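# Swing the cabinet door open to a right angle

## Task

Pull the cabinet door open until it sits at roughly 90 degrees and stays there by itself, with the cabinet not shifted from its place and no part of the robot left in contact with it.

## Robot and tools

ROBOT. Two six-joint arms, left_arm and right_arm, each with a two-finger parallel gripper. Every row, target and joint list uses this joint order per arm: shoulder lift, elbow, wrist 1, wrist 2, wrist 3, shoulder pan. Stated ranges in rad: elbow -3.142 to 3.142; all other joints -6.283 to 6.283. A real end may sit 0.010 rad either side of the stated one; a target beyond it is clipped to the end and the result may print "joint sent to its limit".

FRAMES. Scene frame: origin at table-top height midway between the nominal bases, +x out over the table, +z up, left_arm on the +y side (not the image side). left_arm base is at (-0.010, +0.617, 0) m, right_arm base at (+0.053, -0.683, 0) m, both nearly unrotated about z. Each arm's end_effector_position (m), end_effector_quat_wxyz and velocities are reported in that arm's own base frame; fixed cameras use the scene frame. Printed hand poses can be a few cm off. Gripper axes: fingers point along +z, open and close along y; end_effector_position is the point between closed pads. A block juts about 10 cm toward the gripper's +x.

THE ROW. All motion commands use rows of 18 plain numbers covering both arms even if one is idle: left_arm's 6 absolute joint target angles (rad, order above), then its gripper position, force_limit, speed; then the same 9 for right_arm. The three gripper numbers are each in [-1, 1]. position is an absolute opening: +1 fully open (85 mm), about -0.8 pads touch, -1 closes until blocked. force_limit sets motor push (higher grips harder); speed sets finger rate, about 20 mm/s at -1, 85 at 0, 150 at +1. Both start at +1. To leave a gripper alone, resend its last three numbers (0 is a real command). A new force_limit or speed only applies once position changes by 0.01 or more.

TOOLS.
execute_actions(actions, cameras): actions is a list of actions; each action is a list of up to 15 rows, one row per 1/30 s step; a short action repeats its last row to fill 15 steps. An empty list just returns state and images. cameras picks images: omitted, null or ["all"] for all, [] for none.
move(target, speed, blend, stop_force, zero, blocking, cameras): target is one 18-number row or a list of up to 15 rows (absolute joint targets); all joints interpolate together, so hands travel curved paths, no collision avoidance. speed is the top rate in rad/s of the joint with farthest to go, 0.01 to 3.14, default 0.5 (far too fast for contact). blend (rad) rounds corners between listed targets. stop_force (N, 4 to 120, both arms) ends an arm's path when its wrist reads that much extra push against its motion; use it with a low speed when approaching the handle, and omit it when backing away from something you press on. zero (default true) rezeroes before the move. blocking=false returns after 0.5 s while the move continues; not allowed with stop_force. The result ends with a move: line: done, off_target, moving, held or fault, plus limits=held if steps were withheld.
wait(seconds 0 to 10): lets time run holding commands. stop(): brakes a running move. zoom_image(camera, region [x0,y0,x1,y1] in pixels, at most 504 by 504). zero_wrist_force(arm). finished_scene(scene 1 or 2): ends the scene irreversibly.

DRIVE LIMITS. Joint targets rise at most 2.09 rad/s (shoulder pan, lift) or 3.14 rad/s (others), with acceleration up to 40 rad/s^2. Each step a target may lead its measured angle by 0.434 rad (shoulders) or 0.651 rad (others); a target putting the hand over 150 mm from where it is gets scaled back. Big moves may therefore need several actions; check "Joint targets" and resend to finish or to hold a joint.

RESULTS. Joint positions, velocities and torques per arm in joint order (torque positive toward larger angle; includes gravity). "within noise" velocities drop end-effector velocity lines. Wrist force and torque are in the end effector's axes, a push showing as force from the surface into the arm, plus a peak line since last shown. object_status: 0 moving, 1 blocked while opening, 2 blocked while closing (a real grip), 3 reached target or pads met. position_measured is in counts: 3 open, 78 about 60 mm, 130 about 40 mm, 180 about 20 mm, 230 pads closed. "joint command not followed" means the arm-to-arm clearance check altered targets.

CAMERAS. cam_high, cam_low, cam_left_wrist, cam_right_wrist, each 896x504. Calibration is provided; fixed cameras may be off by a couple of degrees and millimetres.

AVOID. Contact torque at a joint limit (shoulders 306, elbow 139, wrists 50.2 N m) or about 150 N net outside force causes a 10 s arm stop. Arms are stiff: commanding even slightly into a firm surface can fault, so approach slowly with stop_force and do not pull against the hinge arc; follow the door's swing. Don't slam the door, knock or drag the cabinet, squeeze a grip hard on the fixed cabinet, or let the arms press on each other. Motor heat: MOTOR HOT at 70 °C, a 30 to 60 s brake fault at 85 °C, so don't hold stretched or pushing poses long. Nothing may fall off the table. Finish with the door near 90 degrees, grippers released and clear, before calling finished_scene.

Each tool is called after "Call:" as name(argument=value, ...) on one line, values as JSON.

## Session

Call:
execute_actions(actions=[])

Scene clock: 0.00 s.
left_arm: end_effector_position=(+0.8717, -0.5570, +0.2702) position_measured=3 object_status=3 end_effector_quat_wxyz=(-0.048, +0.924, -0.170, +0.341) | right_arm: end_effector_position=(+0.8722, +0.0836, +0.2470) position_measured=3 object_status=3 end_effector_quat_wxyz=(-0.061, +0.903, +0.390, +0.167)
Joint names: [shoulder lift, elbow, wrist 1, wrist 2, wrist 3, shoulder pan]
Joint positions: left_arm=[-1.108 1.663 -2.645 -1.074 2.767 -0.872] | right_arm=[-1.861 -1.816 -0.723 1.745 2.592 3.38]
Joint velocities: within noise
Joint torques (N m): no reading
Motor temperatures (°C): left_arm=[32 33 39 39 36 31] | right_arm=[35 31 37 42 36 37]
Wrist force (N): no reading
Wrist torque (N m): no reading
Wrist force, peak (N): no reading
Joint targets: left_arm=[-1.108 1.663 -2.645 -1.074 2.767 -0.872] | right_arm=[-1.861 -1.816 -0.723 1.745 2.592 3.380]
Tool commands: left_gripper/position=+1.0 left_gripper/force_limit=+1.0 left_gripper/speed=+1.0 right_gripper/position=+1.0 right_gripper/force_limit=+1.0 right_gripper/speed=+1.0

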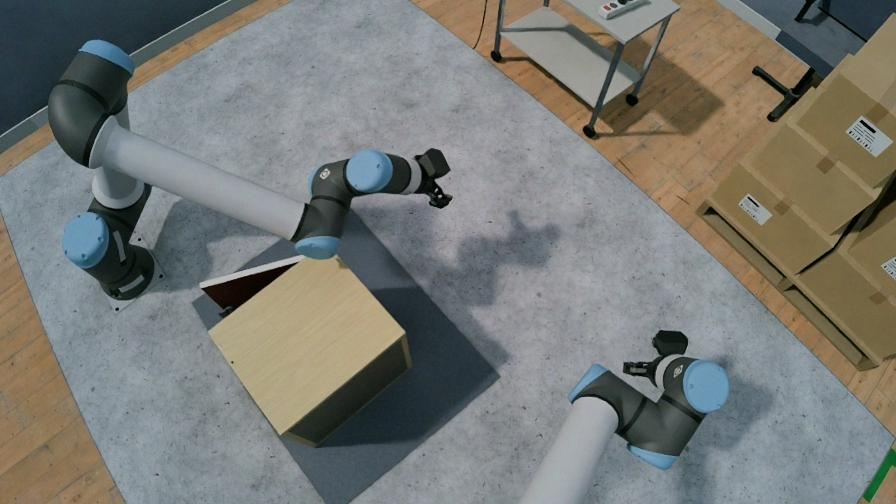

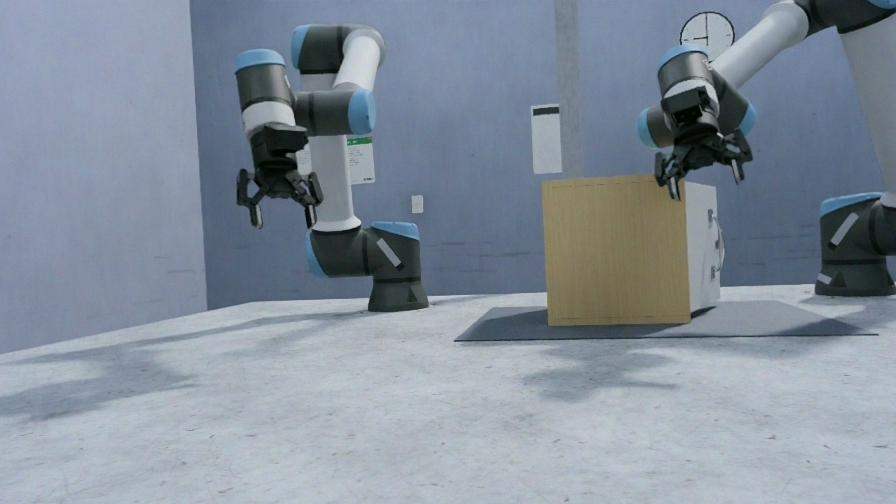

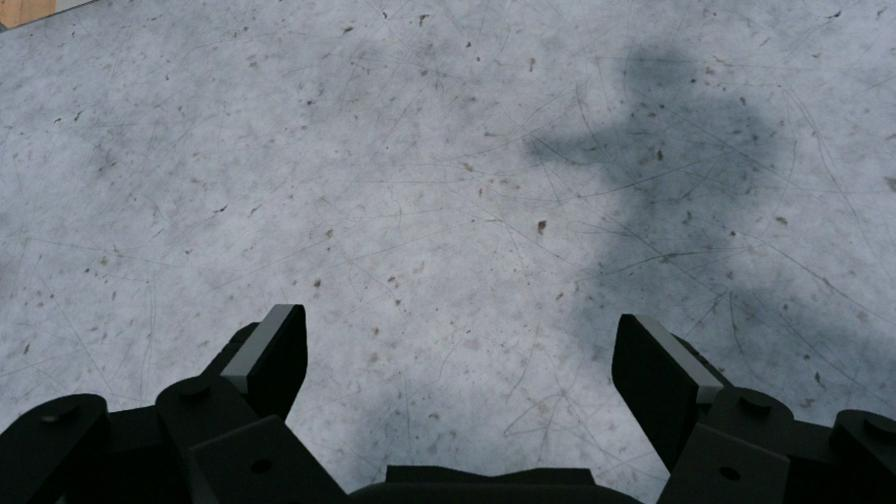

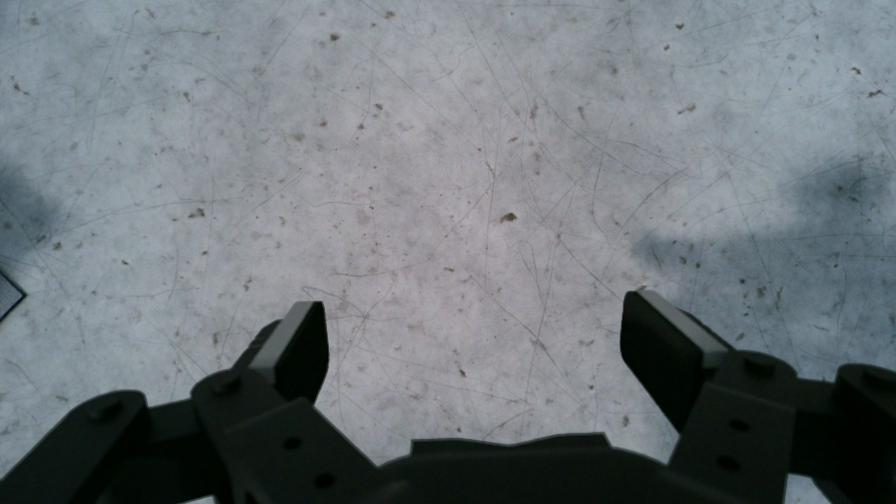

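Call:
zoom_image(camera="cam_high", region=[170, 220, 430, 460])

Call:
zoom_image(camera="cam_low", region=[520, 150, 760, 350])

Scaled by 1.938.

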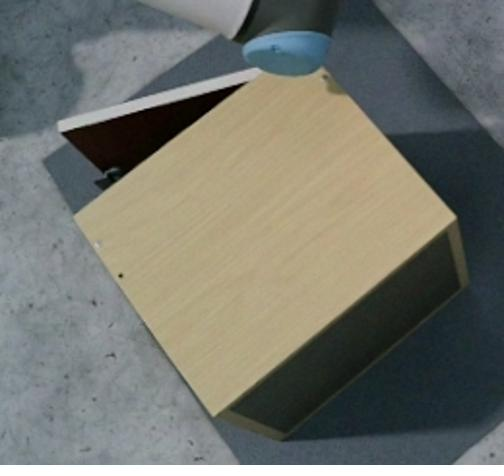

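Scaled by 2.100.

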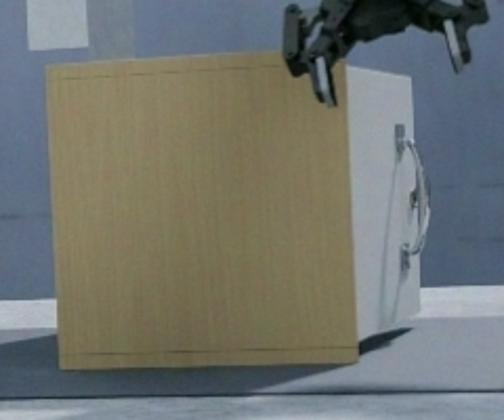

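Call:
zoom_image(camera="cam_high", region=[360, 110, 520, 240])

Call:
zoom_image(camera="cam_high", region=[580, 300, 760, 480])

Call:
zoom_image(camera="cam_low", region=[640, 30, 760, 220])

Scaled by 3.150.

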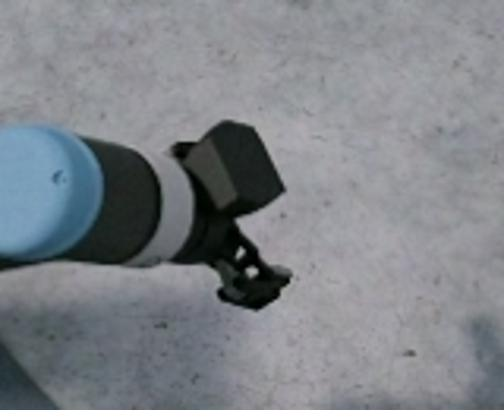

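Scaled by 2.800.

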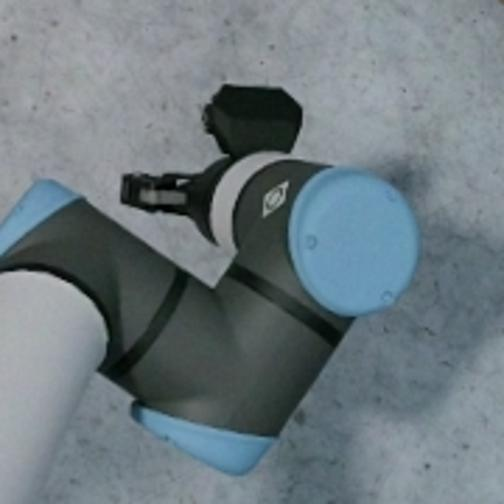

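Scaled by 2.653.

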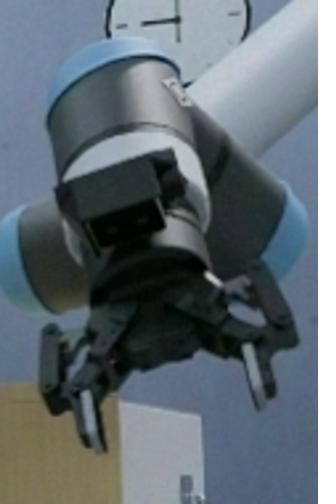

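Call:
move(target=[-1.985,1.910,-1.496,-1.571,2.117,-1.461,-1,1,1,-1.861,-1.816,-0.723,1.745,2.592,3.38,1,1,1], speed=0.7)

Call:
zoom_image(camera="cam_high", region=[170, 220, 430, 460])

Scene clock: 74.20 s.
left_arm: end_effector_position=(+0.2217, -0.4216, +0.5004) position_measured=235 object_status=3 end_effector_quat_wxyz=(+0.000, +0.976, -0.217, +0.000) | right_arm: end_effector_position=(+0.8719, +0.0833, +0.2469) position_measured=3 object_status=3 end_effector_quat_wxyz=(-0.061, +0.903, +0.390, +0.166)
Joint names: [shoulder lift, elbow, wrist 1, wrist 2, wrist 3, shoulder pan]
Joint positions: left_arm=[-1.985 1.91 -1.496 -1.571 2.117 -1.461] | right_arm=[-1.861 -1.816 -0.723 1.745 2.592 3.38]
Joint velocities: within noise
Joint torques (N m): left_arm=[-32.56 -64.85 -2.98 -2.4 -2.29 -11.94] | right_arm=[84.48 40.6 3.67 3.86 -2.72 -12.16]
Motor temperatures (°C): left_arm=[32 33 39 39 36 31] | right_arm=[35 32 37 42 36 37]
Wrist force (N): left_arm=[1.7 0.2 1.5] | right_arm=[0.0 0.0 0.2]
Wrist torque (N m): left_arm=[0.00 -0.26 0.10] | right_arm=[0.00 0.00 0.00]
Wrist force, peak (N): left_arm=[0.3 -2.8 5.7] | right_arm=[-0.1 -0.2 0.8]
Joint targets: left_arm=[-1.985 1.910 -1.496 -1.571 2.117 -1.461] | right_arm=[-1.861 -1.816 -0.723 1.745 2.592 3.380]
move: done
camera_calibration:
cam_left_wrist: T_world_to_cam=[[-0.378006, -0.925464, 0.0250528, -0.309329], [-0.877519, 0.366786, 0.308914, 0.223448], [-0.295078, 0.0947871, -0.95076, 0.708901], [0, 0, 0, 1]] pos_world=[0.288332, -0.435425, 0.612718]
cam_right_wrist: T_world_to_cam=[[0.713382, -0.698995, 0.049922, -0.569172], [-0.696936, -0.715118, -0.053729, 0.697485], [0.0732564, 0.0035369, -0.997307, 0.312163], [0, 0, 0, 1]] pos_world=[0.869271, 0.0998314, 0.377211]

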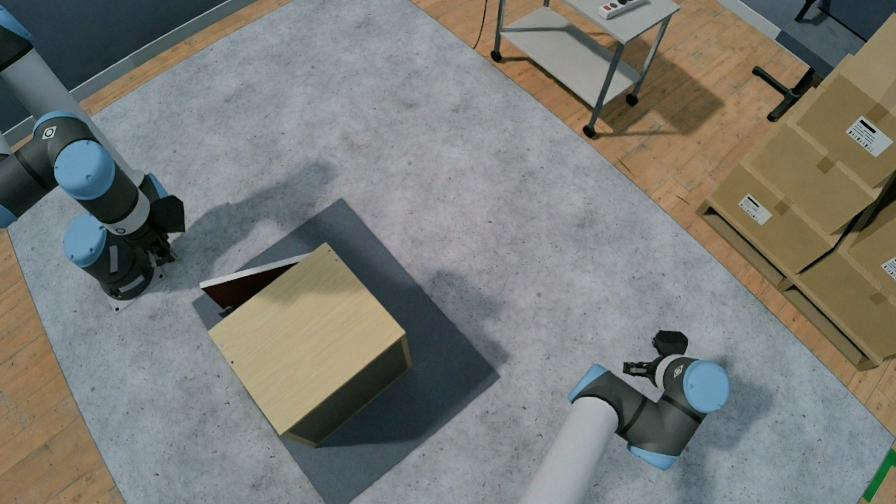

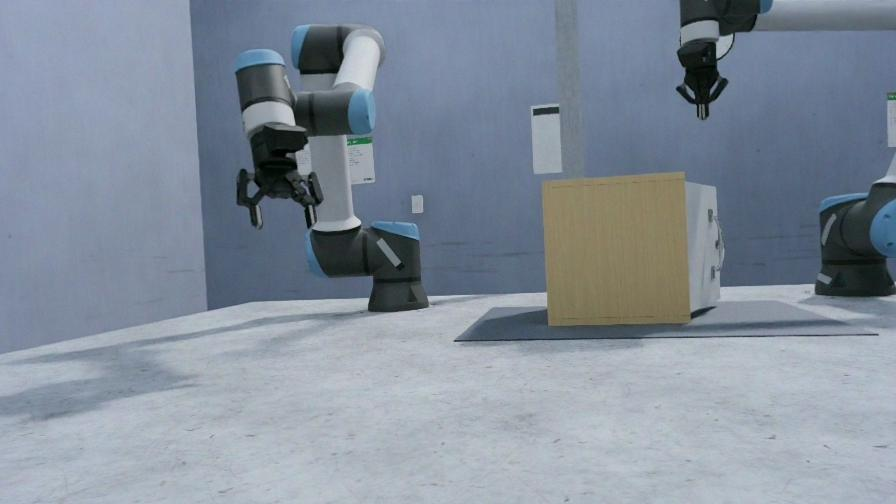

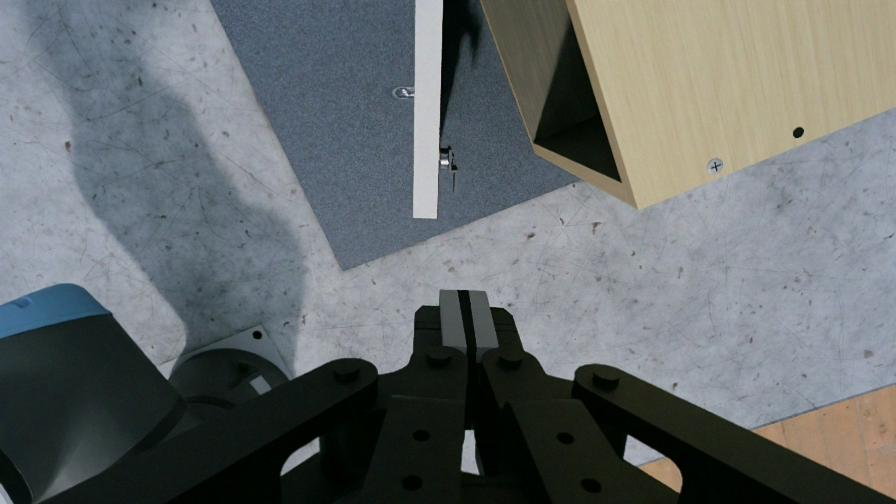

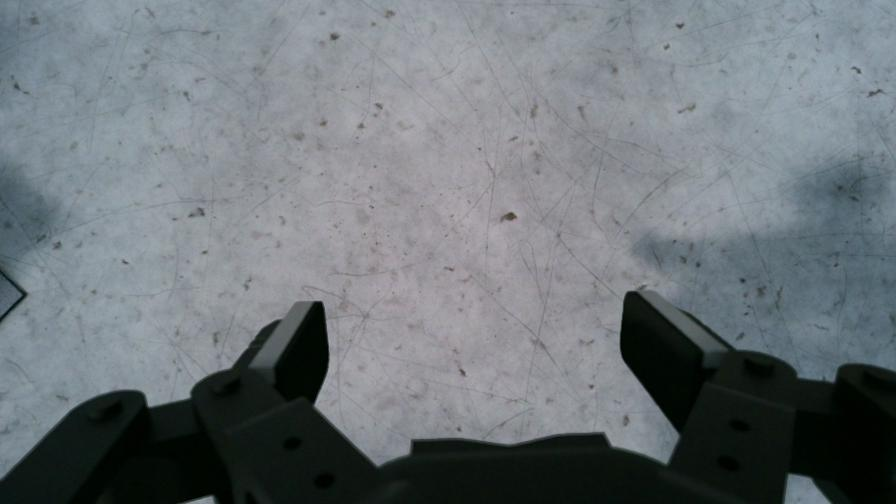

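Scaled by 1.938.

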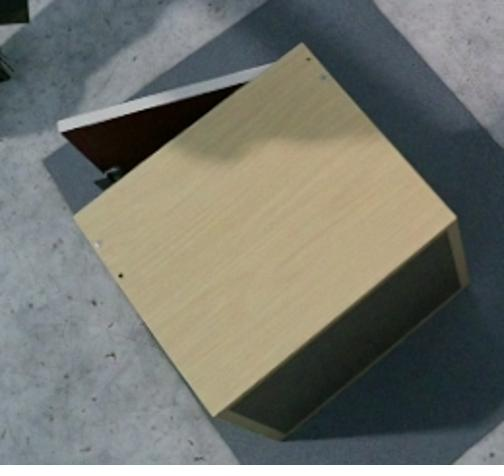

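Call:
move(target=[-1.7961,1.9957,-1.7704,-1.5708,1.997,-1.3366,-1,1,1,-1.861,-1.816,-0.723,1.745,2.592,3.38,1,1,1], speed=0.5)

Scene clock: 92.27 s.
left_arm: end_effector_position=(+0.2954, -0.4879, +0.3808) position_measured=235 object_status=3 end_effector_quat_wxyz=(+0.000, +0.995, -0.096, +0.000) | right_arm: end_effector_position=(+0.8719, +0.0833, +0.2469) position_measured=3 object_status=3 end_effector_quat_wxyz=(-0.061, +0.903, +0.390, +0.166)
Joint names: [shoulder lift, elbow, wrist 1, wrist 2, wrist 3, shoulder pan]
Joint positions: left_arm=[-1.796 1.996 -1.77 -1.571 1.997 -1.337] | right_arm=[-1.861 -1.816 -0.723 1.745 2.592 3.38]
Joint velocities: within noise
Joint torques (N m): left_arm=[-11.9 -57.45 -6.4 1.46 -0.21 9.1] | right_arm=[80.47 49.74 6.15 3.39 -1.71 -8.15]
Motor temperatures (°C): left_arm=[32 34 39 39 36 31] | right_arm=[35 32 37 42 36 37]
Wrist force (N): left_arm=[1.9 0.3 1.4] | right_arm=[0.1 -0.2 0.1]
Wrist torque (N m): left_arm=[0.00 -0.33 0.10] | right_arm=[-0.03 -0.02 0.00]
Wrist force, peak (N): left_arm=[4.3 1.4 5.3] | right_arm=[-0.1 -0.2 1.0]
Joint targets: left_arm=[-1.796 1.996 -1.770 -1.571 1.997 -1.337] | right_arm=[-1.861 -1.816 -0.723 1.745 2.592 3.380]
move: done
camera_calibration:
cam_left_wrist: T_world_to_cam=[[-0.142792, -0.989437, 0.0250008, -0.44056], [-0.940212, 0.143493, 0.308888, 0.259073], [-0.309213, 0.0206007, -0.95077, 0.59113], [0, 0, 0, 1]] pos_world=[0.36346, -0.485259, 0.493018]
cam_right_wrist: T_world_to_cam=[[0.713382, -0.698995, 0.049922, -0.569172], [-0.696936, -0.715118, -0.053729, 0.697485], [0.0732564, 0.0035369, -0.997307, 0.312163], [0, 0, 0, 1]] pos_world=[0.869271, 0.0998314, 0.377211]

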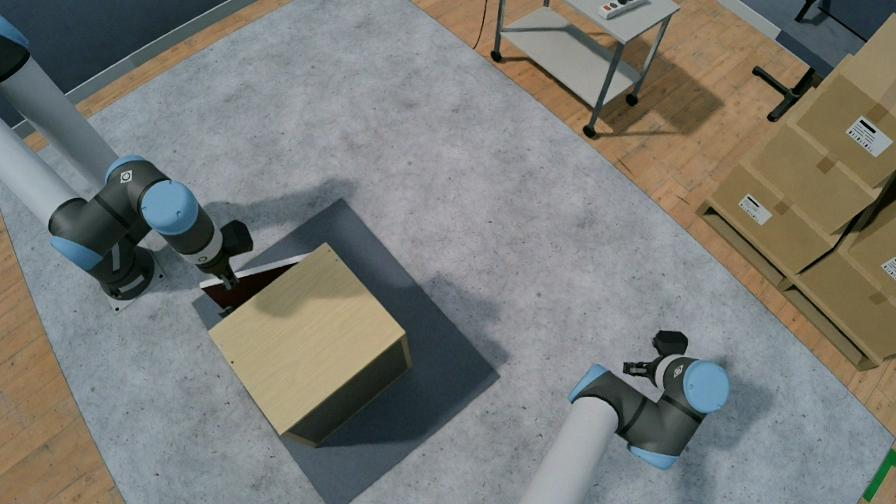

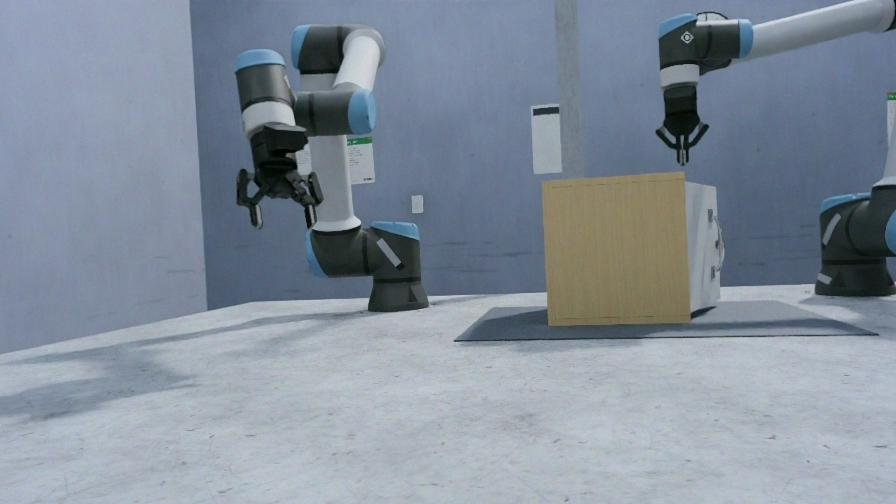

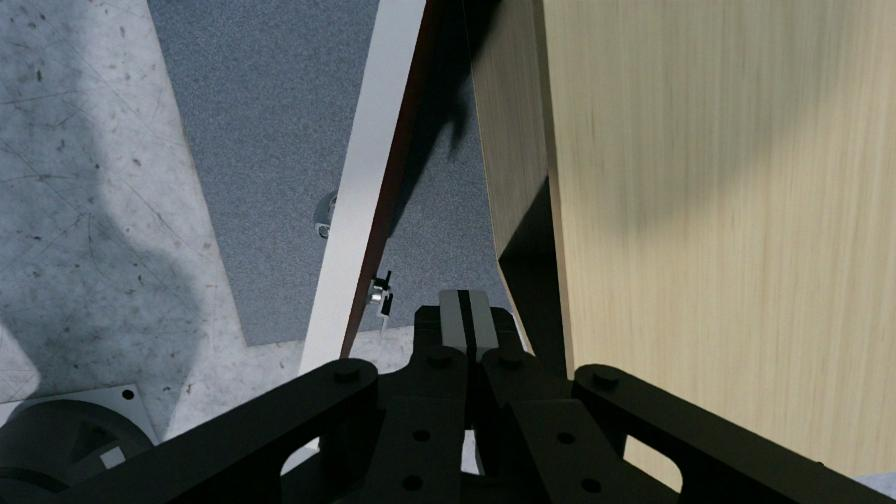

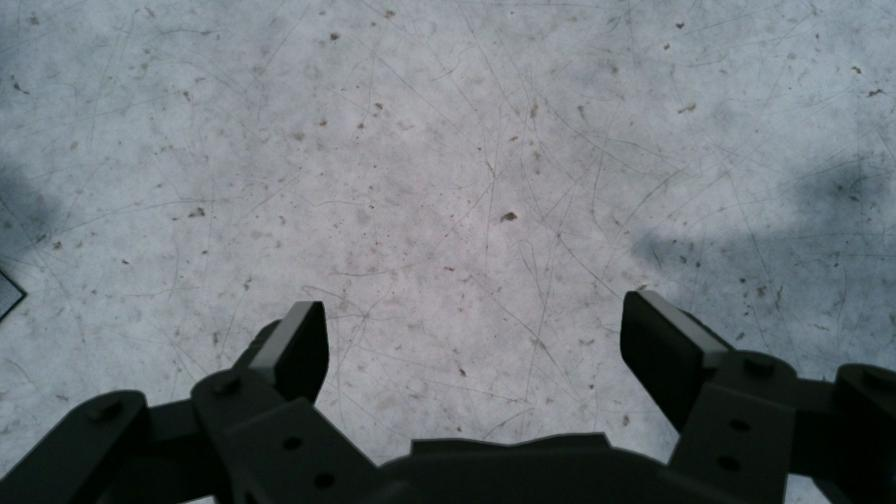

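Call:
move(target=[[-1.7961,1.9957,-1.7704,-1.5708,0.426,-1.3366,-1,1,1,-1.861,-1.816,-0.723,1.745,2.592,3.38,1,1,1],[-1.7038,2.1928,-2.0598,-1.5708,0.426,-1.3366,-1,1,1,-1.861,-1.816,-0.723,1.745,2.592,3.38,1,1,1]], speed=[0.8,0.15], stop_force=20)

Scene clock: 106.97 s.
left_arm: end_effector_position=(+0.2954, -0.4879, +0.2356) position_measured=235 object_status=3 end_effector_quat_wxyz=(+0.000, +0.772, +0.636, +0.000) | right_arm: end_effector_position=(+0.8719, +0.0833, +0.2469) position_measured=3 object_status=3 end_effector_quat_wxyz=(-0.061, +0.903, +0.390, +0.166)
Joint names: [shoulder lift, elbow, wrist 1, wrist 2, wrist 3, shoulder pan]
Joint positions: left_arm=[-1.704 2.193 -2.06 -1.571 0.426 -1.337] | right_arm=[-1.861 -1.816 -0.723 1.745 2.592 3.38]
Joint velocities: within noise
Joint torques (N m): left_arm=[-49.7 -59.5 -6.23 1.65 -2.96 6.38] | right_arm=[74.83 51.15 6.04 3.23 -0.23 -1.26]
Motor temperatures (°C): left_arm=[32 34 39 39 36 31] | right_arm=[35 32 37 42 36 37]
Wrist force (N): left_arm=[1.5 -0.2 1.7] | right_arm=[0.1 0.0 0.5]
Wrist torque (N m): left_arm=[-0.08 -0.23 0.11] | right_arm=[0.00 -0.02 0.00]
Wrist force, peak (N): left_arm=[1.9 0.1 2.8] | right_arm=[-0.3 0.3 1.0]
Joint targets: left_arm=[-1.704 2.193 -2.060 -1.571 0.426 -1.337] | right_arm=[-1.861 -1.816 -0.723 1.745 2.592 3.380]
move: done
camera_calibration:
cam_left_wrist: T_world_to_cam=[[0.989496, -0.142405, 0.0248768, -0.358125], [-0.143087, -0.94027, 0.308899, -0.460347], [-0.0205981, -0.309214, -0.950769, 0.207], [0, 0, 0, 1]] pos_world=[0.292757, -0.419842, 0.347919]
cam_right_wrist: T_world_to_cam=[[0.713382, -0.698995, 0.049922, -0.569172], [-0.696936, -0.715118, -0.053729, 0.697485], [0.0732564, 0.0035369, -0.997307, 0.312163], [0, 0, 0, 1]] pos_world=[0.869271, 0.0998314, 0.377211]

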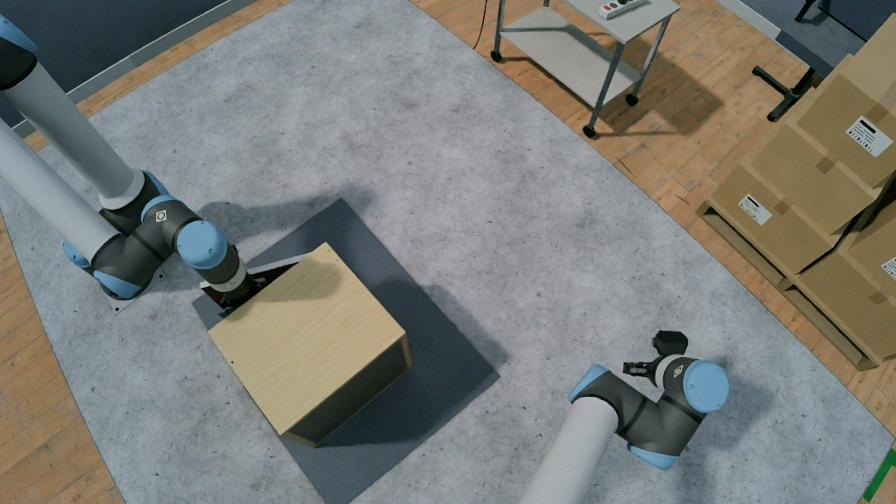

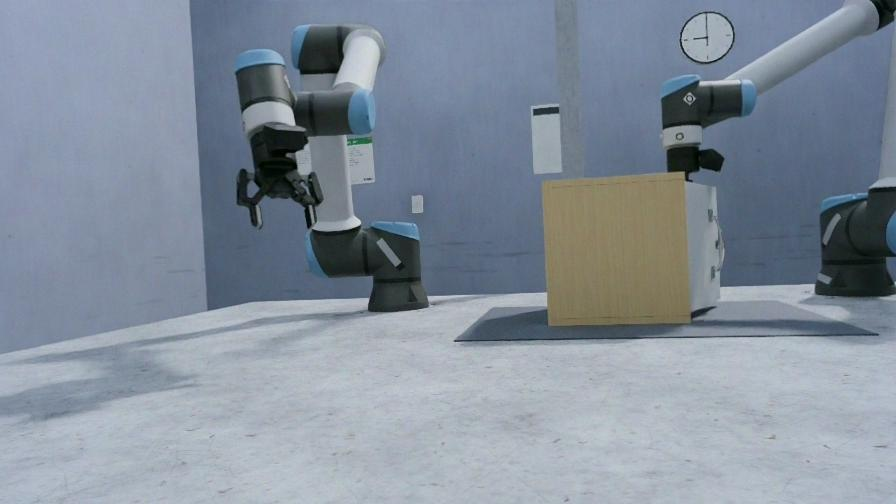

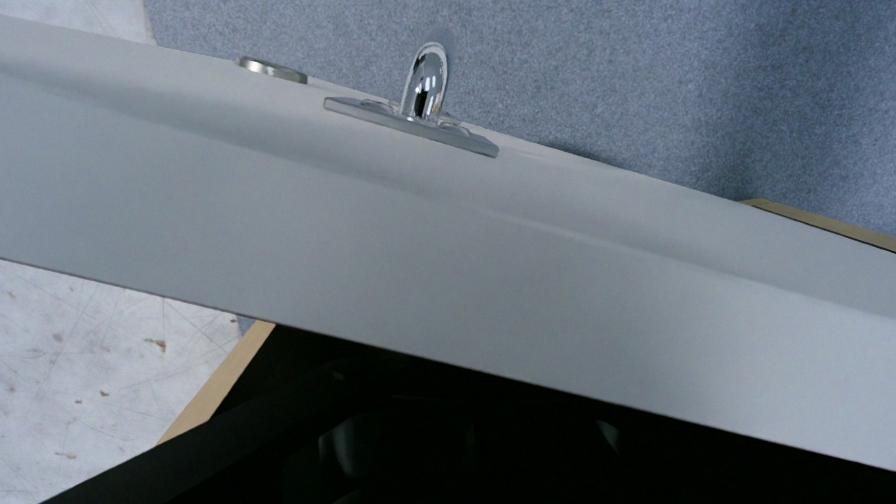

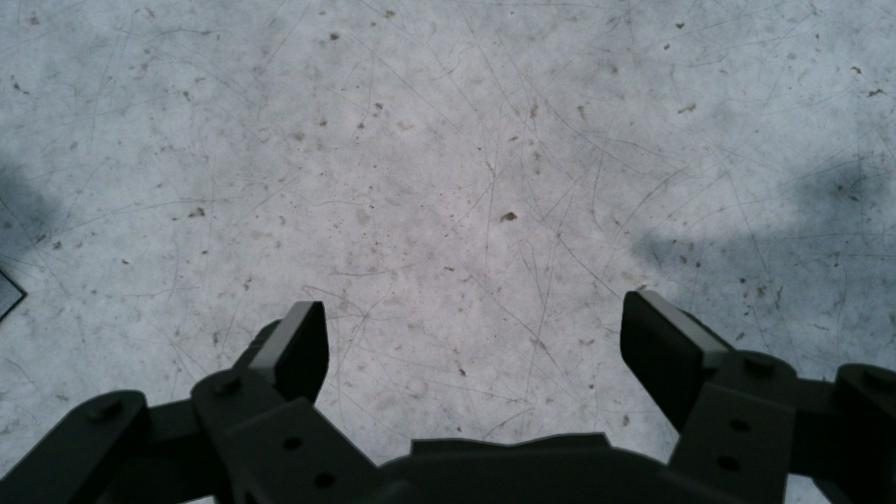

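Call:
move(target=[[-1.7927,2.2628,-2.0409,-1.5708,0.814,-1.2626,-1,1,1,-1.861,-1.816,-0.723,1.745,2.592,3.38,1,1,1],[-1.8312,2.2904,-2.03,-1.5708,1.183,-1.1558,-1,1,1,-1.861,-1.816,-0.723,1.745,2.592,3.38,1,1,1],[-1.8196,2.2822,-2.0334,-1.5708,1.575,-1.0255,-1,1,1,-1.861,-1.816,-0.723,1.745,2.592,3.38,1,1,1],[-1.7612,2.239,-2.0486,-1.5708,1.966,-0.8965,-1,1,1,-1.861,-1.816,-0.723,1.745,2.592,3.38,1,1,1]], speed=0.21, blend=[0.1,0.1,0.1,0], stop_force=25)

Scene clock: 131.87 s.
left_arm: end_effector_position=(+0.4554, -0.2908, +0.2356) position_measured=235 object_status=3 end_effector_quat_wxyz=(+0.000, +0.990, +0.139, +0.000) | right_arm: end_effector_position=(+0.8719, +0.0833, +0.2469) position_measured=3 object_status=3 end_effector_quat_wxyz=(-0.061, +0.903, +0.390, +0.166)
Joint names: [shoulder lift, elbow, wrist 1, wrist 2, wrist 3, shoulder pan]
Joint positions: left_arm=[-1.761 2.239 -2.049 -1.571 1.966 -0.896] | right_arm=[-1.861 -1.816 -0.723 1.745 2.592 3.38]
Joint velocities: within noise
Joint torques (N m): left_arm=[-45.85 -40.27 -2.66 1.48 3.42 -12.47] | right_arm=[68.66 48.03 6.11 2.83 0.97 7.94]
Motor temperatures (°C): left_arm=[32 34 39 39 36 31] | right_arm=[35 32 37 42 36 37]
Wrist force (N): left_arm=[1.3 0.2 1.4] | right_arm=[-0.2 0.1 0.4]
Wrist torque (N m): left_arm=[-0.01 -0.21 0.09] | right_arm=[0.01 0.05 0.00]
Wrist force, peak (N): left_arm=[2.3 0.1 1.7] | right_arm=[-0.2 -0.1 1.1]
Joint targets: left_arm=[-1.761 2.239 -2.049 -1.571 1.966 -0.897] | right_arm=[-1.861 -1.816 -0.723 1.745 2.592 3.380]
move: done
camera_calibration:
cam_left_wrist: T_world_to_cam=[[0.321965, -0.946423, 0.0249589, -0.418133], [-0.902853, -0.298995, 0.308963, 0.280238], [-0.284947, -0.12201, -0.950746, 0.446034], [0, 0, 0, 1]] pos_world=[0.514734, -0.25752, 0.347918]
cam_right_wrist: T_world_to_cam=[[0.713382, -0.698995, 0.049922, -0.569172], [-0.696936, -0.715118, -0.053729, 0.697485], [0.0732564, 0.0035369, -0.997307, 0.312163], [0, 0, 0, 1]] pos_world=[0.869271, 0.0998314, 0.377211]

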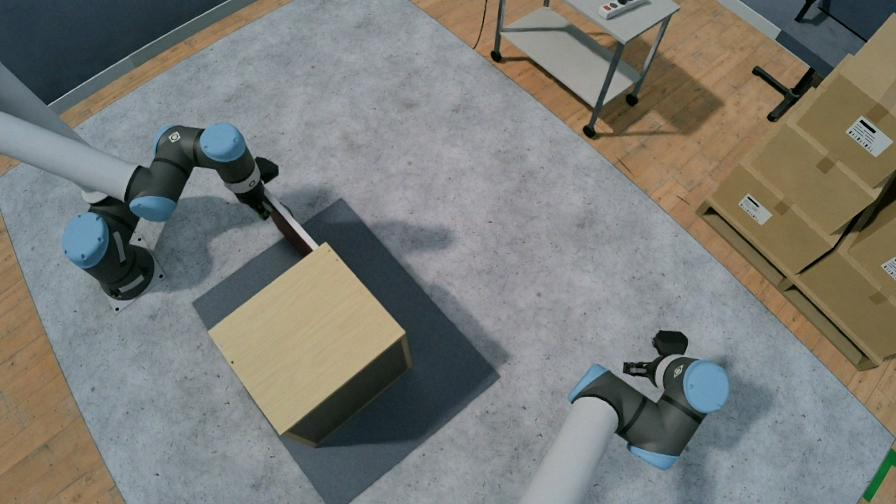

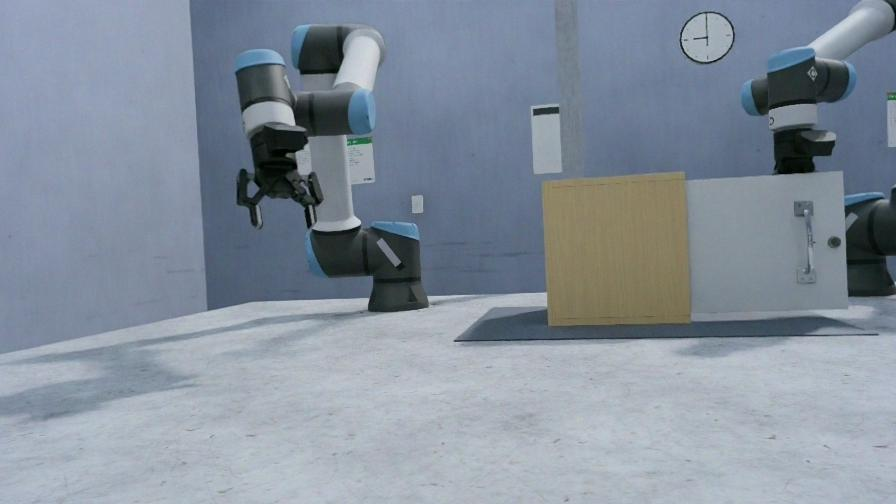

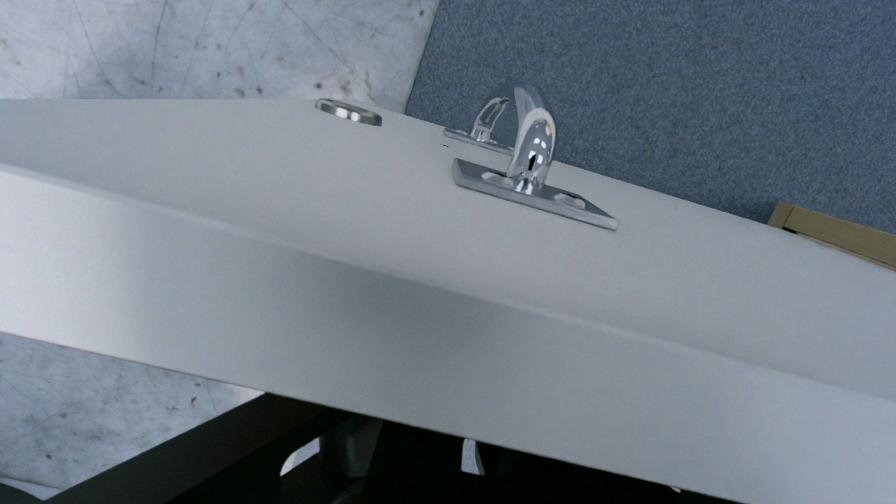

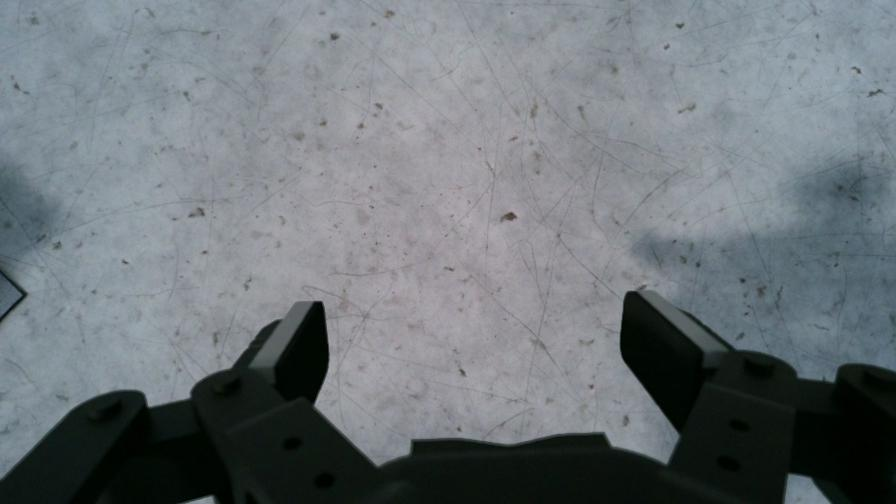

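Call:
move(target=[-1.722,2.2078,-2.0566,-1.5708,2.142,-0.8433,-1,1,1,-1.861,-1.816,-0.723,1.745,2.592,3.38,1,1,1], speed=0.12, stop_force=25, cameras=["cam_left_wrist"])

Call:
move(target=[[-1.7612,2.239,-2.0486,-1.5708,1.966,-0.8965,-1,1,1,-1.861,-1.816,-0.723,1.745,2.592,3.38,1,1,1],[-1.8675,1.9238,-1.6271,-1.5708,1.966,-0.8965,-1,1,1,-1.861,-1.816,-0.723,1.745,2.592,3.38,1,1,1]], speed=[0.15,0.3])

Call:
zoom_image(camera="cam_high", region=[180, 160, 440, 420])

Scene clock: 143.07 s.
left_arm: end_effector_position=(+0.4845, -0.2822, +0.2356) position_measured=235 object_status=3 end_effector_quat_wxyz=(+0.000, +0.997, +0.078, +0.000) | right_arm: end_effector_position=(+0.8719, +0.0833, +0.2469) position_measured=3 object_status=3 end_effector_quat_wxyz=(-0.061, +0.903, +0.390, +0.166)
Joint names: [shoulder lift, elbow, wrist 1, wrist 2, wrist 3, shoulder pan]
Joint positions: left_arm=[-1.722 2.208 -2.057 -1.571 2.142 -0.843] | right_arm=[-1.861 -1.816 -0.723 1.745 2.592 3.38]
Joint velocities: within noise
Joint torques (N m): left_arm=[-48.07 -41.17 -3.59 1.45 -1.76 -10.58] | right_arm=[68.52 46.86 6.07 2.5 1.12 7.28]
Motor temperatures (°C): left_arm=[32 34 39 39 36 31] | right_arm=[35 32 37 42 36 37]
Wrist force (N): left_arm=[0.3 0.0 1.7] | right_arm=[0.2 -0.3 0.5]
Wrist torque (N m): left_arm=[-0.03 -0.13 0.16] | right_arm=[-0.05 -0.03 0.00]
Wrist force, peak (N): left_arm=[-2.4 -0.7 2.3] | right_arm=[0.0 -0.6 0.6]
Joint targets: left_arm=[-1.722 2.208 -2.057 -1.571 2.142 -0.843] | right_arm=[-1.861 -1.816 -0.723 1.745 2.592 3.380]
move: done
camera_calibration:
cam_left_wrist: T_world_to_cam=[[0.20368, -0.97872, 0.0249304, -0.371219], [-0.932678, -0.18623, 0.308918, 0.355448], [-0.297702, -0.0861726, -0.950762, 0.471694], [0, 0, 0, 1]] pos_world=[0.547553, -0.256477, 0.347919]
Images, in order (width x height): cam_left_wrist 896x504.

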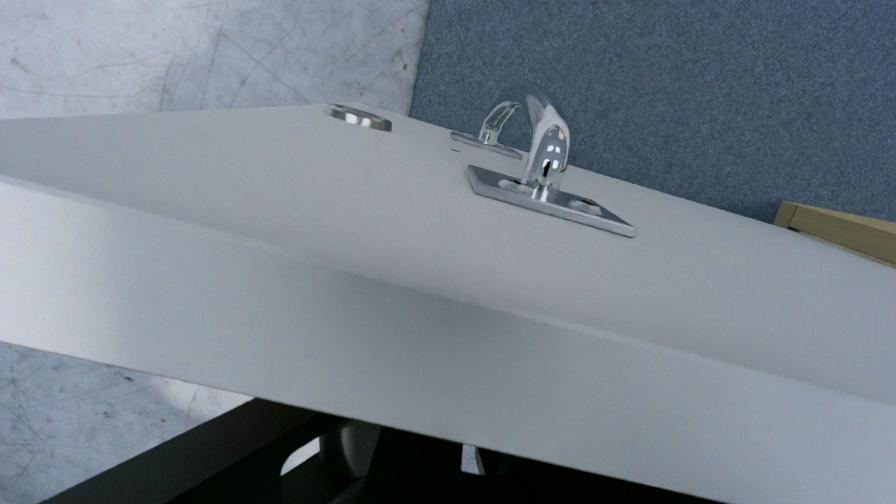

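Scene clock: 146.13 s.
left_arm: end_effector_position=(+0.4553, -0.2907, +0.4505) position_measured=235 object_status=3 end_effector_quat_wxyz=(+0.000, +0.990, +0.139, +0.000) | right_arm: end_effector_position=(+0.8719, +0.0833, +0.2469) position_measured=3 object_status=3 end_effector_quat_wxyz=(-0.061, +0.903, +0.390, +0.166)
Joint names: [shoulder lift, elbow, wrist 1, wrist 2, wrist 3, shoulder pan]
Joint positions: left_arm=[-1.868 1.924 -1.627 -1.571 1.966 -0.896] | right_arm=[-1.861 -1.816 -0.723 1.745 2.592 3.38]
Joint velocities: within noise
Joint torques (N m): left_arm=[-8.36 -61.99 -2.46 1.26 -2.63 7.37] | right_arm=[70.02 46.41 6.28 2.26 0.96 7.31]
Motor temperatures (°C): left_arm=[32 34 39 39 36 31] | right_arm=[35 32 37 42 36 37]
Wrist force (N): left_arm=[1.7 0.0 1.0] | right_arm=[0.2 -0.3 0.8]
Wrist torque (N m): left_arm=[-0.06 -0.28 0.12] | right_arm=[-0.06 -0.04 0.00]
Wrist force, peak (N): left_arm=[1.0 -0.6 4.6] | right_arm=[-0.3 0.0 1.0]
Joint targets: left_arm=[-1.867 1.924 -1.627 -1.571 1.966 -0.897] | right_arm=[-1.861 -1.816 -0.723 1.745 2.592 3.380]
move: done
camera_calibration:
cam_left_wrist: T_world_to_cam=[[0.321998, -0.946408, 0.0250806, -0.423484], [-0.902871, -0.298999, 0.308906, 0.213912], [-0.284852, -0.122111, -0.950762, 0.650295], [0, 0, 0, 1]] pos_world=[0.514734, -0.25742, 0.562818]
cam_right_wrist: T_world_to_cam=[[0.713382, -0.698995, 0.049922, -0.569172], [-0.696936, -0.715118, -0.053729, 0.697485], [0.0732564, 0.0035369, -0.997307, 0.312163], [0, 0, 0, 1]] pos_world=[0.869271, 0.0998314, 0.377211]

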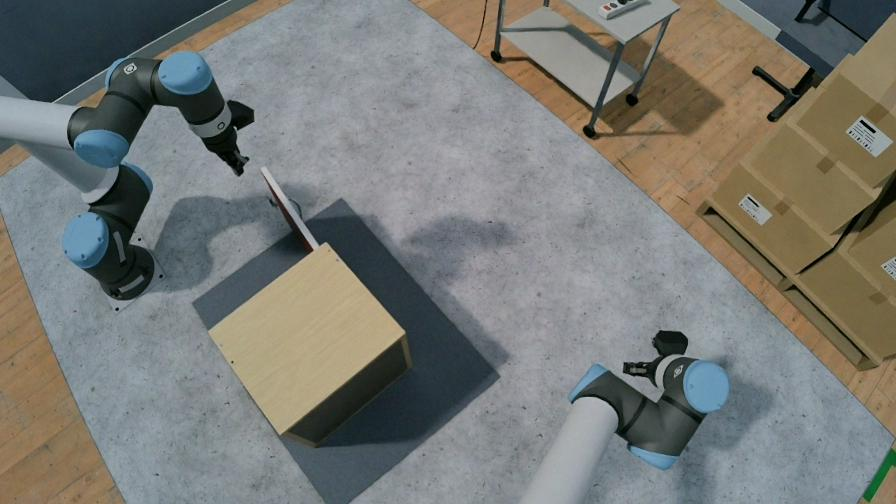

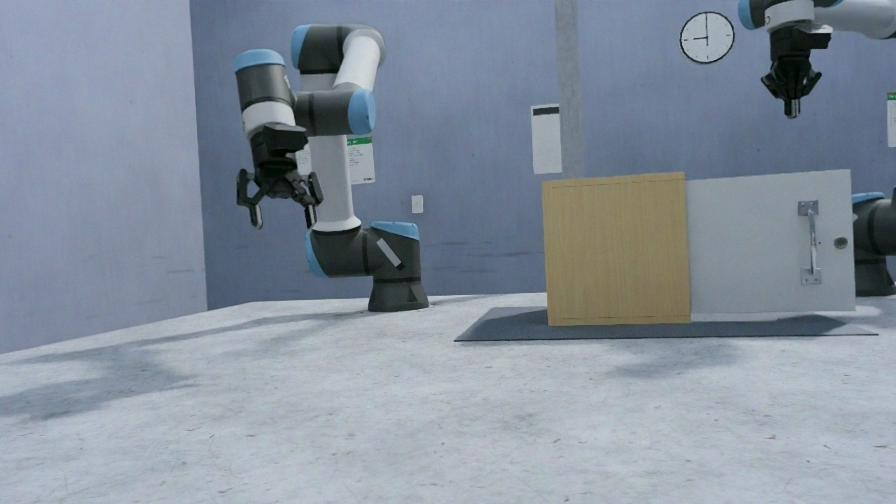

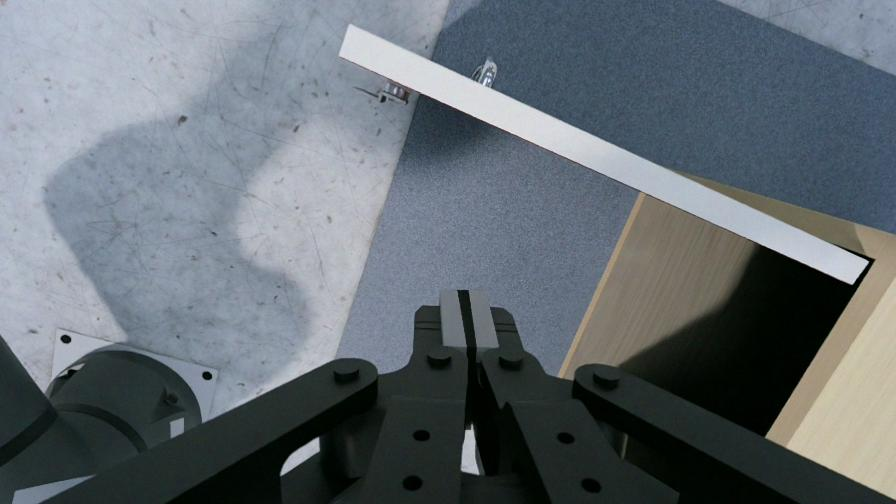

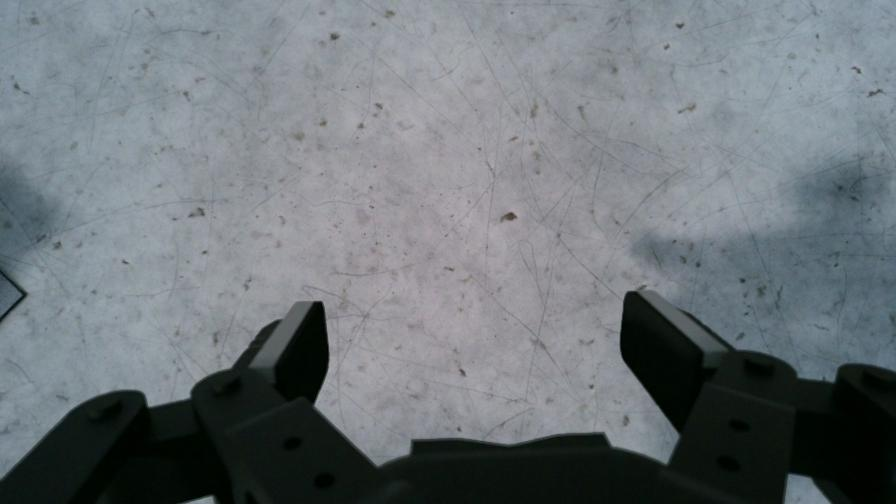

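Scaled by 1.938.

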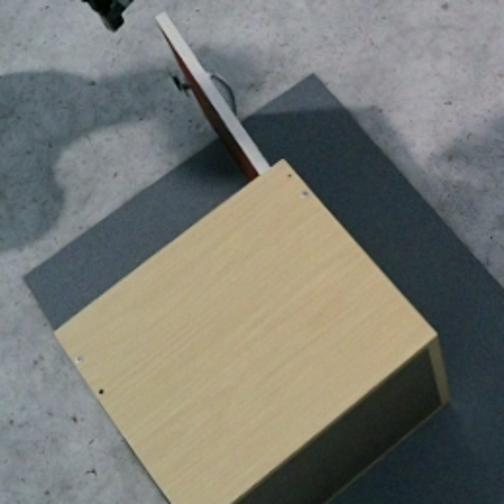

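Call:
finished_scene(scene=1)

The scene is finished: the task was done.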